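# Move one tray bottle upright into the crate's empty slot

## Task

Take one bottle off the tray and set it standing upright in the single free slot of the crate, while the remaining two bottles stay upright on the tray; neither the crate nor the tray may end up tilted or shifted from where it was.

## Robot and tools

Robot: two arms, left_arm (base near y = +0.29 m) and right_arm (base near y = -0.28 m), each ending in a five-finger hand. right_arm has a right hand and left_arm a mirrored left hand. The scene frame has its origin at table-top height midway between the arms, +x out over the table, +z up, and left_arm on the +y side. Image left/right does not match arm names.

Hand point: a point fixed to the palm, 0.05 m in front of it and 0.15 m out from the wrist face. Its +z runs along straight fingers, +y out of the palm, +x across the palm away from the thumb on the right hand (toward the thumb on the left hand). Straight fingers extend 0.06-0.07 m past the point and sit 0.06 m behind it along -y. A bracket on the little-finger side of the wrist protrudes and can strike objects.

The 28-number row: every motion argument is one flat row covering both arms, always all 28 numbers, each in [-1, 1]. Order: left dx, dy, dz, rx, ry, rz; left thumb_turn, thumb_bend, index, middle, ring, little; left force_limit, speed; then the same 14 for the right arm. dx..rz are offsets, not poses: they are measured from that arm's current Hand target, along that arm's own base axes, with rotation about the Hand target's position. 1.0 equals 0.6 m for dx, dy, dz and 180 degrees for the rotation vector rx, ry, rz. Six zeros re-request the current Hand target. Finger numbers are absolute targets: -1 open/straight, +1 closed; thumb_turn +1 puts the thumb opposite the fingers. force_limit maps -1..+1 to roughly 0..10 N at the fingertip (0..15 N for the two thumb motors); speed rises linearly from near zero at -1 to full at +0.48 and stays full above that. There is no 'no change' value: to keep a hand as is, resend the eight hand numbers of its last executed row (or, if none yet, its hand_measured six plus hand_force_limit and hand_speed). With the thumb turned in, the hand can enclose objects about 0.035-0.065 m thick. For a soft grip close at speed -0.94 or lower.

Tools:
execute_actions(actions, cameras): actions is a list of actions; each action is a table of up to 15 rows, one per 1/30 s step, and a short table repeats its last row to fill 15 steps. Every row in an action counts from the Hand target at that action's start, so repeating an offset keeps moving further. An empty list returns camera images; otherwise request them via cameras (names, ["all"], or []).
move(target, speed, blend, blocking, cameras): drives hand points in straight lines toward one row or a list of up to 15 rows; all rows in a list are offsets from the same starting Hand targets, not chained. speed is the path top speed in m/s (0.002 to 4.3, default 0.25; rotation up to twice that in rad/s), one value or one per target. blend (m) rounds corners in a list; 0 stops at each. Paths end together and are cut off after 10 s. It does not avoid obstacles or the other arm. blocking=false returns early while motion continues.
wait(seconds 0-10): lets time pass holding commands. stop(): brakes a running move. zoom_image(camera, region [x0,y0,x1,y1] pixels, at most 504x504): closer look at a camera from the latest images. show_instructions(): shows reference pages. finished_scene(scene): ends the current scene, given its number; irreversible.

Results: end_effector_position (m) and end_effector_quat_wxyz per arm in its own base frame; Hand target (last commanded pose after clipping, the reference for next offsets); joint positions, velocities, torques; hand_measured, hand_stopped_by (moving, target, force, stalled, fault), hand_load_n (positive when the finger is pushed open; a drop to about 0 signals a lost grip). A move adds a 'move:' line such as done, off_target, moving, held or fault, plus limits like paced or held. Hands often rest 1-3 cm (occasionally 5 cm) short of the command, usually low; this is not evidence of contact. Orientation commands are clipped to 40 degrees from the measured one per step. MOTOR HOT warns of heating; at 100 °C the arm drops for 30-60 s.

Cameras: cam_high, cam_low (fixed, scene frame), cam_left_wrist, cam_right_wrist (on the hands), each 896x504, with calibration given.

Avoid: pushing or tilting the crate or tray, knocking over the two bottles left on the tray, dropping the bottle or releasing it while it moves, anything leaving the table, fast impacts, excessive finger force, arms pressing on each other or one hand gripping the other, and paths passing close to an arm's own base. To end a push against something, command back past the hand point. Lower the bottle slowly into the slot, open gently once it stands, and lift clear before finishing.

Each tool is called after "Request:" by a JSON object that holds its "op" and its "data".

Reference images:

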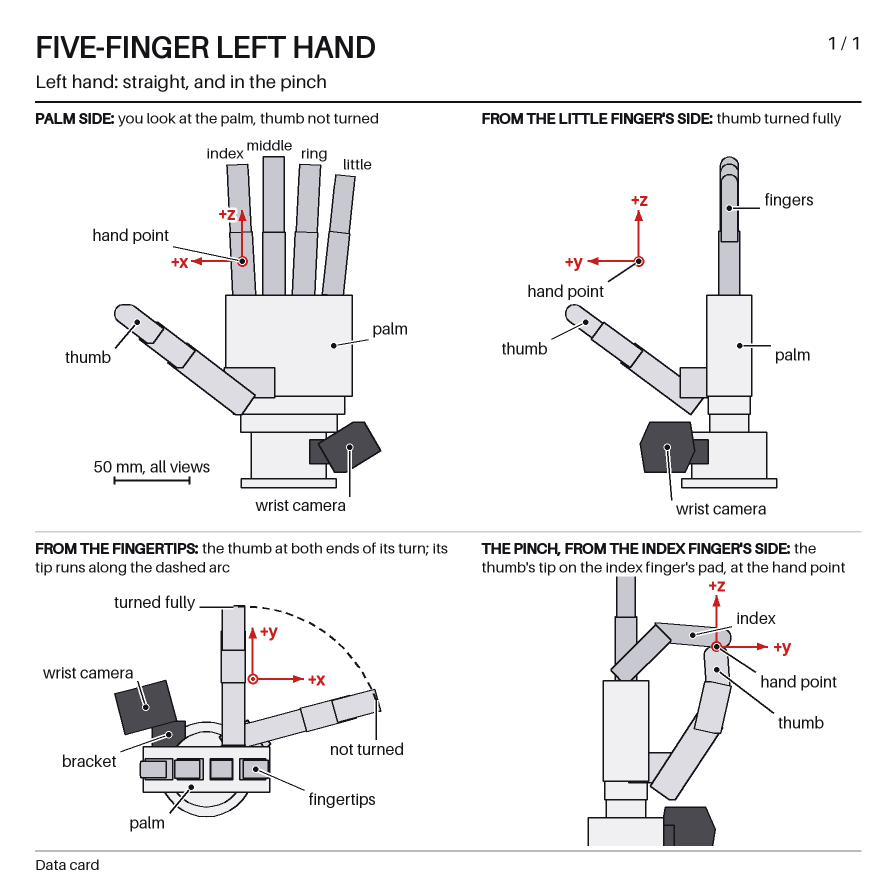

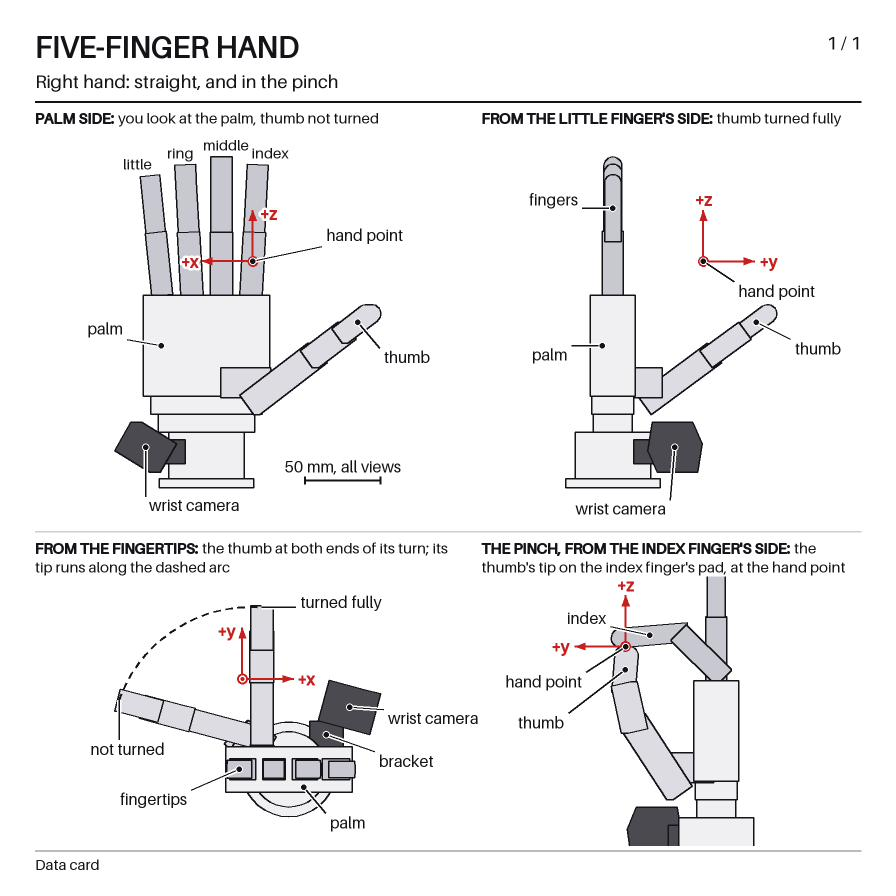

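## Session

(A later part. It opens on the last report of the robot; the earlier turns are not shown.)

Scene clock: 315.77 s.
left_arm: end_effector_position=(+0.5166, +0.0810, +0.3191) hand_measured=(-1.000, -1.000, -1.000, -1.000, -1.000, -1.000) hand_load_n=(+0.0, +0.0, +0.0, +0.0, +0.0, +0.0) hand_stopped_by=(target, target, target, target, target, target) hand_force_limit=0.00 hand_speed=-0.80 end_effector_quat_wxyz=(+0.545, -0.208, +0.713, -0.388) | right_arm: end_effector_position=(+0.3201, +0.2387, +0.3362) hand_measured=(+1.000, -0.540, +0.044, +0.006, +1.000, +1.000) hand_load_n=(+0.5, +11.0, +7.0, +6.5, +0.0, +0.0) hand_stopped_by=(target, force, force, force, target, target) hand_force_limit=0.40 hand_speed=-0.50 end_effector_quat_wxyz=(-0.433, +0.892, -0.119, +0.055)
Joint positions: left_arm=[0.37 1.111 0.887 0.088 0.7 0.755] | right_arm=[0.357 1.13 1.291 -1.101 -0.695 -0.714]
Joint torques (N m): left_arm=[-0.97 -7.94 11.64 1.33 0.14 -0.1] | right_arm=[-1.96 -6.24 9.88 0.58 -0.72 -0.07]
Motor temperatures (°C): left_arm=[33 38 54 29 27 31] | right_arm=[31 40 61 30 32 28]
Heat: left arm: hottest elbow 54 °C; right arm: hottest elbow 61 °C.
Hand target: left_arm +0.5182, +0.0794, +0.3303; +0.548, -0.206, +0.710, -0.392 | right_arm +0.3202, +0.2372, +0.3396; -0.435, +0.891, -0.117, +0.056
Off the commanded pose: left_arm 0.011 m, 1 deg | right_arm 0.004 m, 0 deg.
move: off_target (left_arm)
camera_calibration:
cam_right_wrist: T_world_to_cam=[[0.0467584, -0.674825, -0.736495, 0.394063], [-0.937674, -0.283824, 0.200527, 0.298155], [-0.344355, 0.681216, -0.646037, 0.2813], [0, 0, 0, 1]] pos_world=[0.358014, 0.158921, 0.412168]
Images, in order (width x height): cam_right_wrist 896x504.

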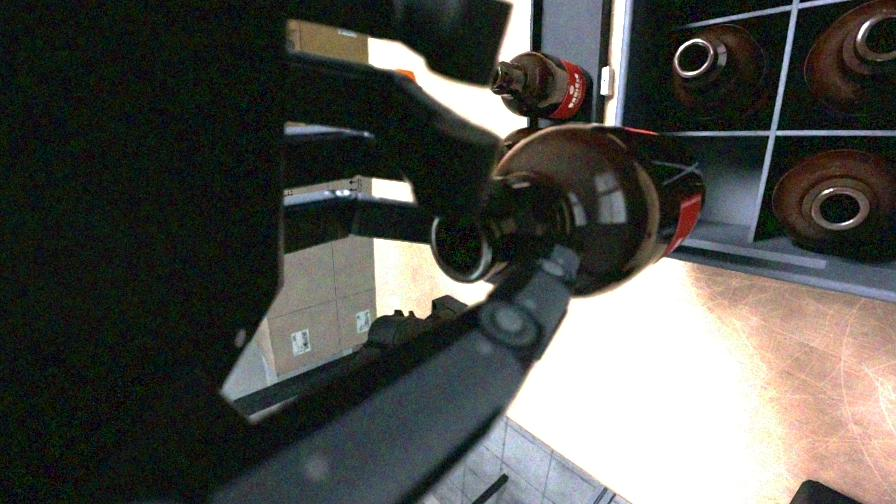

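Request:
{"op": "move", "data": {"target": [0,0,0,0,0,0,-1,-1,-1,-1,-1,-1,0,-0.8,0,-0.0045,-0.354,0,0,0,1,0.2,0.5,0.5,1,1,0.4,-0.5], "speed": 0.13, "cameras": ["cam_right_wrist"]}}

Scene clock: 351.40 s.
left_arm: end_effector_position=(+0.5166, +0.0810, +0.3191) hand_measured=(-1.000, -1.000, -1.000, -1.000, -1.000, -1.000) hand_load_n=(+0.0, +0.0, +0.0, +0.0, -0.5, +0.0) hand_stopped_by=(target, target, target, target, target, target) hand_force_limit=0.00 hand_speed=-0.80 end_effector_quat_wxyz=(+0.545, -0.208, +0.713, -0.388) | right_arm: end_effector_position=(+0.3147, +0.2342, +0.1229) hand_measured=(+1.000, -0.540, +0.044, +0.006, +1.000, +1.000) hand_load_n=(+0.5, +11.0, +6.5, +6.5, +0.0, +0.0) hand_stopped_by=(target, force, force, force, target, target) hand_force_limit=0.40 hand_speed=-0.50 end_effector_quat_wxyz=(-0.428, +0.895, -0.118, +0.049)
Joint positions: left_arm=[0.37 1.111 0.887 0.088 0.7 0.755] | right_arm=[0.352 1.2 0.78 -0.544 -0.698 -0.73]
Joint torques (N m): left_arm=[-1.03 -7.53 11.67 1.21 0.08 -0.15] | right_arm=[-2.08 -6.53 9.03 1.31 -0.79 0.02]
Motor temperatures (°C): left_arm=[33 37 54 29 27 31] | right_arm=[31 39 55 30 33 28]
Heat: left arm: hottest elbow 54 °C; right arm: hottest elbow 55 °C.
Hand target: left_arm +0.5182, +0.0794, +0.3303; +0.548, -0.206, +0.710, -0.392 | right_arm +0.3204, +0.2345, +0.1274; -0.435, +0.891, -0.117, +0.056
Off the commanded pose: left_arm 0.011 m, 1 deg | right_arm 0.007 m, 1 deg.
move: off_target (left_arm)
camera_calibration:
cam_right_wrist: T_world_to_cam=[[0.0422872, -0.681457, -0.730635, 0.236342], [-0.933322, -0.287912, 0.214515, 0.332458], [-0.356542, 0.672847, -0.648194, 0.150758], [0, 0, 0, 1]] pos_world=[0.354048, 0.155339, 0.199082]
Images, in order (width x height): cam_right_wrist 896x504.

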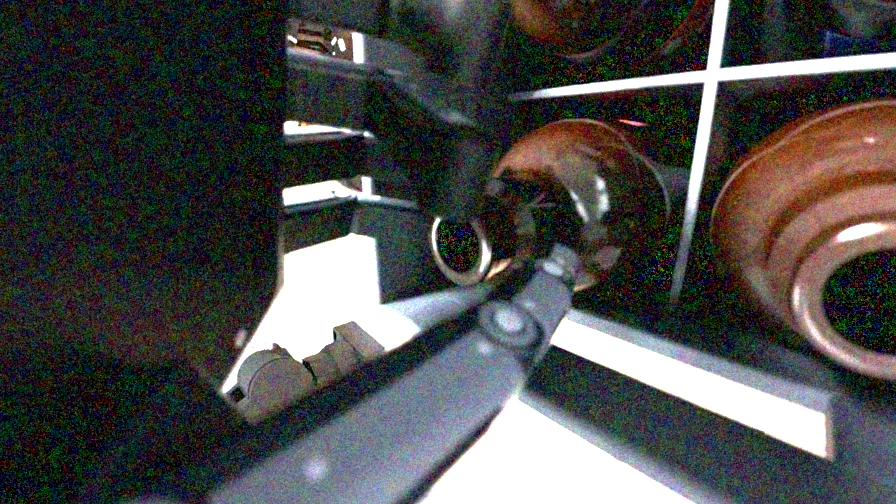

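Request:
{"op": "move", "data": {"target": [0,0,0,0,0,0,-1,-1,-1,-1,-1,-1,0,-0.8,0,0,-0.044,0,0,0,1,0.2,0.5,0.5,1,1,0.4,-0.5], "speed": 0.06, "cameras": ["cam_right_wrist"]}}

Scene clock: 359.30 s.
left_arm: end_effector_position=(+0.5166, +0.0810, +0.3191) hand_measured=(-1.000, -1.000, -1.000, -1.000, -1.000, -1.000) hand_load_n=(+0.0, +0.0, +0.0, +0.0, +0.0, +0.0) hand_stopped_by=(target, target, target, target, target, target) hand_force_limit=0.00 hand_speed=-0.80 end_effector_quat_wxyz=(+0.545, -0.208, +0.713, -0.388) | right_arm: end_effector_position=(+0.3212, +0.2321, +0.1115) hand_measured=(+1.000, -0.540, +0.044, +0.006, +1.000, +1.000) hand_load_n=(+0.0, +9.5, +6.5, +6.0, +0.0, +0.0) hand_stopped_by=(target, force, force, force, target, target) hand_force_limit=0.40 hand_speed=-0.50 end_effector_quat_wxyz=(-0.435, +0.891, -0.117, +0.064)
Joint positions: left_arm=[0.37 1.111 0.887 0.088 0.7 0.755] | right_arm=[0.34 1.21 0.746 -0.468 -0.701 -0.73]
Joint torques (N m): left_arm=[-0.67 -7.3 11.66 1.51 0.13 -0.08] | right_arm=[-1.2 -4.72 7.79 1.58 -0.7 0.01]
Motor temperatures (°C): left_arm=[33 37 54 29 27 31] | right_arm=[31 39 55 30 33 28]
Heat: left arm: hottest elbow 54 °C; right arm: hottest elbow 55 °C.
Hand target: left_arm +0.5182, +0.0794, +0.3303; +0.548, -0.206, +0.710, -0.392 | right_arm +0.3203, +0.2344, +0.1009; -0.435, +0.891, -0.117, +0.056
Off the commanded pose: left_arm 0.011 m, 1 deg | right_arm 0.011 m, 1 deg.
move: off_target (left_arm, right_arm)
camera_calibration:
cam_right_wrist: T_world_to_cam=[[0.0573654, -0.672483, -0.737886, 0.220348], [-0.942326, -0.280588, 0.182459, 0.345139], [-0.329742, 0.684863, -0.649795, 0.135806], [0, 0, 0, 1]] pos_world=[0.357374, 0.152014, 0.187865]
Images, in order (width x height): cam_right_wrist 896x504.

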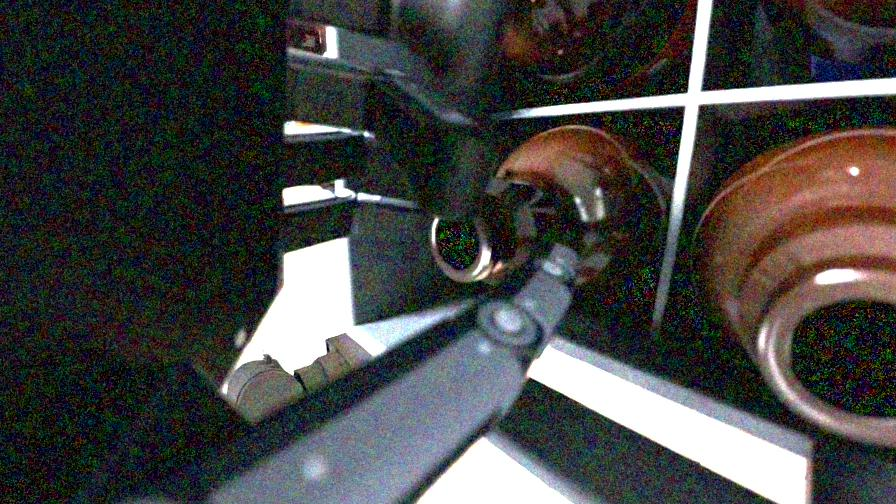

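Request:
{"op": "move", "data": {"target": [0,0,0,0,0,0,-1,-1,-1,-1,-1,-1,0,-0.8,0,0,-0.015,0,0,0,1,0.2,0.5,0.5,1,1,0.4,-0.5], "speed": 0.05, "cameras": []}}

Scene clock: 371.20 s.
left_arm: end_effector_position=(+0.5166, +0.0810, +0.3191) hand_measured=(-1.000, -1.000, -1.000, -1.000, -1.000, -1.000) hand_load_n=(+0.0, +0.5, +0.0, +0.0, +0.0, +0.0) hand_stopped_by=(target, target, target, target, target, target) hand_force_limit=0.00 hand_speed=-0.80 end_effector_quat_wxyz=(+0.545, -0.208, +0.713, -0.388) | right_arm: end_effector_position=(+0.3249, +0.2328, +0.1111) hand_measured=(+1.000, -0.540, +0.044, +0.006, +1.000, +1.000) hand_load_n=(+0.5, +9.0, +7.5, +5.5, +0.5, +0.0) hand_stopped_by=(target, force, force, force, target, target) hand_force_limit=0.40 hand_speed=-0.50 end_effector_quat_wxyz=(-0.440, +0.888, -0.113, +0.072)
Joint positions: left_arm=[0.37 1.111 0.887 0.088 0.7 0.755] | right_arm=[0.338 1.21 0.739 -0.439 -0.703 -0.73]
Joint torques (N m): left_arm=[-1.14 -7.65 11.85 1.22 0.18 -0.12] | right_arm=[-1.08 -3.78 7.16 1.58 -0.61 0]
Heat: left arm: hottest elbow 54 °C; right arm: hottest elbow 53 °C.
Hand target: left_arm +0.5182, +0.0794, +0.3303; +0.548, -0.206, +0.710, -0.392 | right_arm +0.3203, +0.2345, +0.0919; -0.435, +0.891, -0.117, +0.056
Off the commanded pose: left_arm 0.011 m, 1 deg | right_arm 0.020 m, 2 deg.
move: off_target (left_arm, right_arm)
No camera images: "cameras" was empty.

Request:
{"op": "move", "data": {"target": [[0,0,0,0,0,0,-1,-1,-1,-1,-1,-1,0,-0.8,0.003,0,0.022,0,0,0,1,0.2,0.5,0.5,1,1,0.4,-0.5],[0,0,0,0,0,0,-1,-1,-1,-1,-1,-1,0,-0.8,0.003,0,0.022,0,0,0,1,-0.65,-0.1,-0.1,1,1,0.4,-0.8],[0,0,0,0,0,0,-1,-1,-1,-1,-1,-1,0,-0.8,0.003,0,0.023,0,0,0,1,-1,-0.4,-0.4,1,1,0.4,-0.5]], "speed": 0.06, "cameras": ["cam_right_wrist"]}}

Scene clock: 381.23 s.
left_arm: end_effector_position=(+0.5166, +0.0810, +0.3191) hand_measured=(-1.000, -1.000, -1.000, -1.000, -1.000, -1.000) hand_load_n=(-0.5, +0.0, +0.0, +0.0, +0.0, +0.0) hand_stopped_by=(target, target, target, target, target, target) hand_force_limit=0.00 hand_speed=-0.80 end_effector_quat_wxyz=(+0.545, -0.208, +0.713, -0.388) | right_arm: end_effector_position=(+0.3260, +0.2226, +0.1056) hand_measured=(+1.000, -1.000, -0.398, -0.400, +1.000, +1.000) hand_load_n=(+0.0, +0.0, -6.5, +0.0, +0.0, +0.0) hand_stopped_by=(target, target, target, target, target, target) hand_force_limit=0.40 hand_speed=-0.50 end_effector_quat_wxyz=(-0.426, +0.893, -0.125, +0.072)
Joint positions: left_arm=[0.37 1.111 0.887 0.088 0.7 0.755] | right_arm=[0.321 1.214 0.739 -0.465 -0.682 -0.741]
Joint torques (N m): left_arm=[-1.03 -7.88 11.69 1.31 0.1 -0.11] | right_arm=[0.03 -5.07 9.31 0.9 -1.48 0.11]
Heat: left arm: hottest elbow 54 °C; right arm: hottest elbow 52 °C.
Hand target: left_arm +0.5182, +0.0794, +0.3303; +0.548, -0.206, +0.710, -0.392 | right_arm +0.3220, +0.2345, +0.1057; -0.435, +0.891, -0.117, +0.056
Off the commanded pose: left_arm 0.011 m, 1 deg | right_arm 0.013 m, 2 deg.
move: off_target (left_arm, right_arm)
camera_calibration:
cam_right_wrist: T_world_to_cam=[[0.0466557, -0.687576, -0.724612, 0.214674], [-0.949471, -0.255912, 0.181699, 0.344963], [-0.310369, 0.67952, -0.664773, 0.136626], [0, 0, 0, 1]] pos_world=[0.359921, 0.143044, 0.183701]
Images, in order (width x height): cam_right_wrist 896x504.

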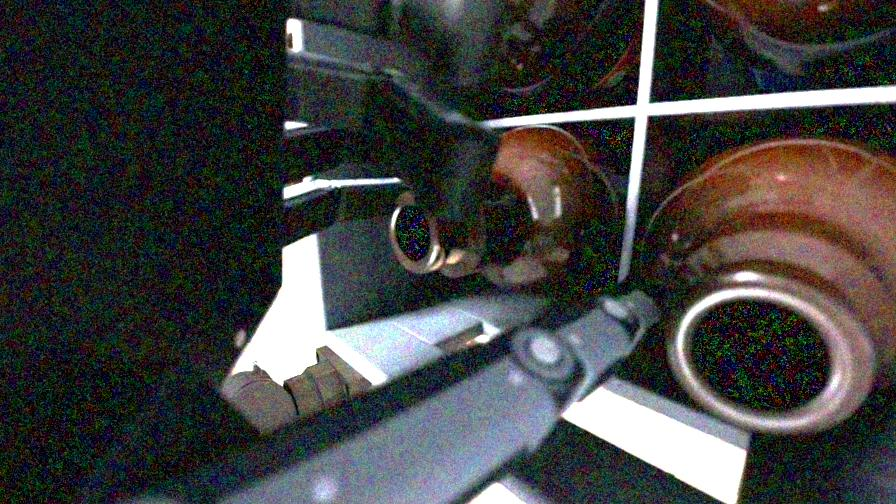

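Request:
{"op": "move", "data": {"target": [[0,0,0,0,0,0,-1,-1,-1,-1,-1,-1,0,-0.8,0,0,0.005,0,0,0,1,-1,-0.25,-0.25,1,1,0.4,-0.5],[0,0,0,0,0,0,-1,-1,-1,-1,-1,-1,0,-0.8,-0.005,-0.005,0.3,0,0,0,1,-1,-0.25,-0.25,1,1,0.4,-0.5]], "speed": 0.12, "cameras": ["cam_right_wrist","cam_high"]}}

Scene clock: 392.87 s.
left_arm: end_effector_position=(+0.5166, +0.0810, +0.3191) hand_measured=(-1.000, -1.000, -1.000, -1.000, -1.000, -1.000) hand_load_n=(+0.0, +0.0, +0.0, +0.0, +0.0, +0.0) hand_stopped_by=(target, target, target, target, target, target) hand_force_limit=0.00 hand_speed=-0.80 end_effector_quat_wxyz=(+0.545, -0.208, +0.713, -0.388) | right_arm: end_effector_position=(+0.3129, +0.2267, +0.2637) hand_measured=(+1.000, -1.000, -0.250, -0.250, +1.000, +1.000) hand_load_n=(+0.0, +0.0, +0.0, +0.0, +0.0, +0.0) hand_stopped_by=(target, target, target, target, target, target) hand_force_limit=0.40 hand_speed=-0.50 end_effector_quat_wxyz=(-0.427, +0.894, -0.126, +0.043)
Joint positions: left_arm=[0.37 1.111 0.887 0.088 0.7 0.755] | right_arm=[0.331 1.107 1.092 -0.969 -0.71 -0.737]
Joint torques (N m): left_arm=[-0.32 -7.36 11.71 1.25 0.13 -0.13] | right_arm=[-1.03 -6.07 13.18 0.31 -0.51 0.02]
Heat: left arm: hottest elbow 54 °C; right arm: hottest elbow 52 °C.
Hand target: left_arm +0.5182, +0.0794, +0.3303; +0.548, -0.206, +0.710, -0.392 | right_arm +0.3191, +0.2315, +0.2857; -0.435, +0.891, -0.117, +0.056
Off the commanded pose: left_arm 0.011 m, 1 deg | right_arm 0.023 m, 2 deg.
move: off_target (left_arm, right_arm)
camera_calibration:
cam_right_wrist: T_world_to_cam=[[0.022647, -0.68096, -0.73197, 0.340677], [-0.93247, -0.278424, 0.230171, 0.291824], [-0.360536, 0.677328, -0.641281, 0.244792], [0, 0, 0, 1]] pos_world=[0.352659, 0.147434, 0.339176]
Images, in order (width x height): cam_high 896x504, cam_right_wrist 896x504.

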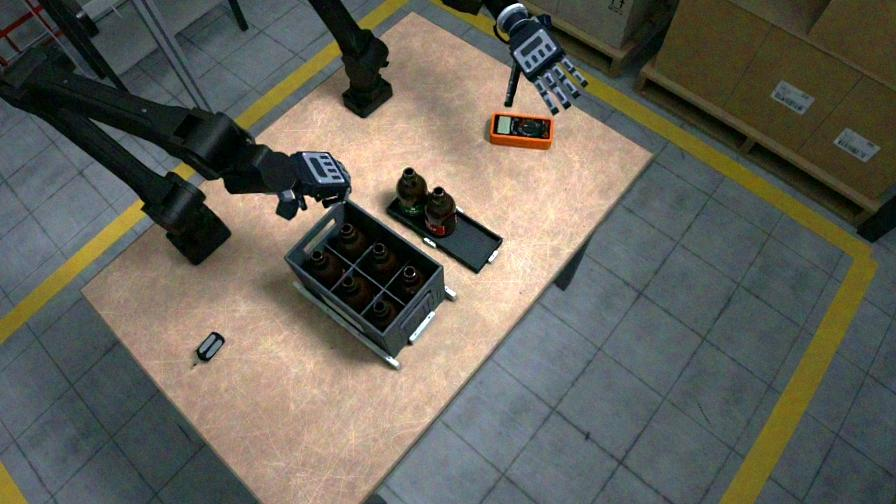

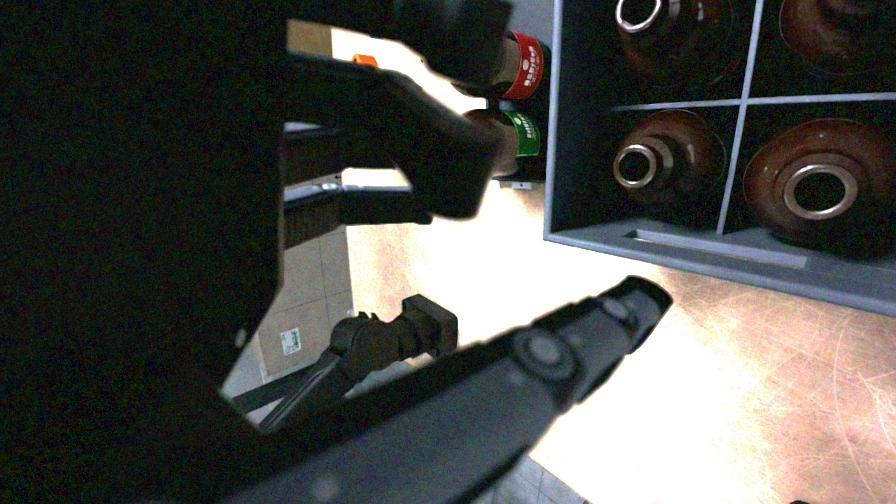

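Request:
{"op": "finished_scene", "data": {"scene": 2}}

The scene is finished: the task was done.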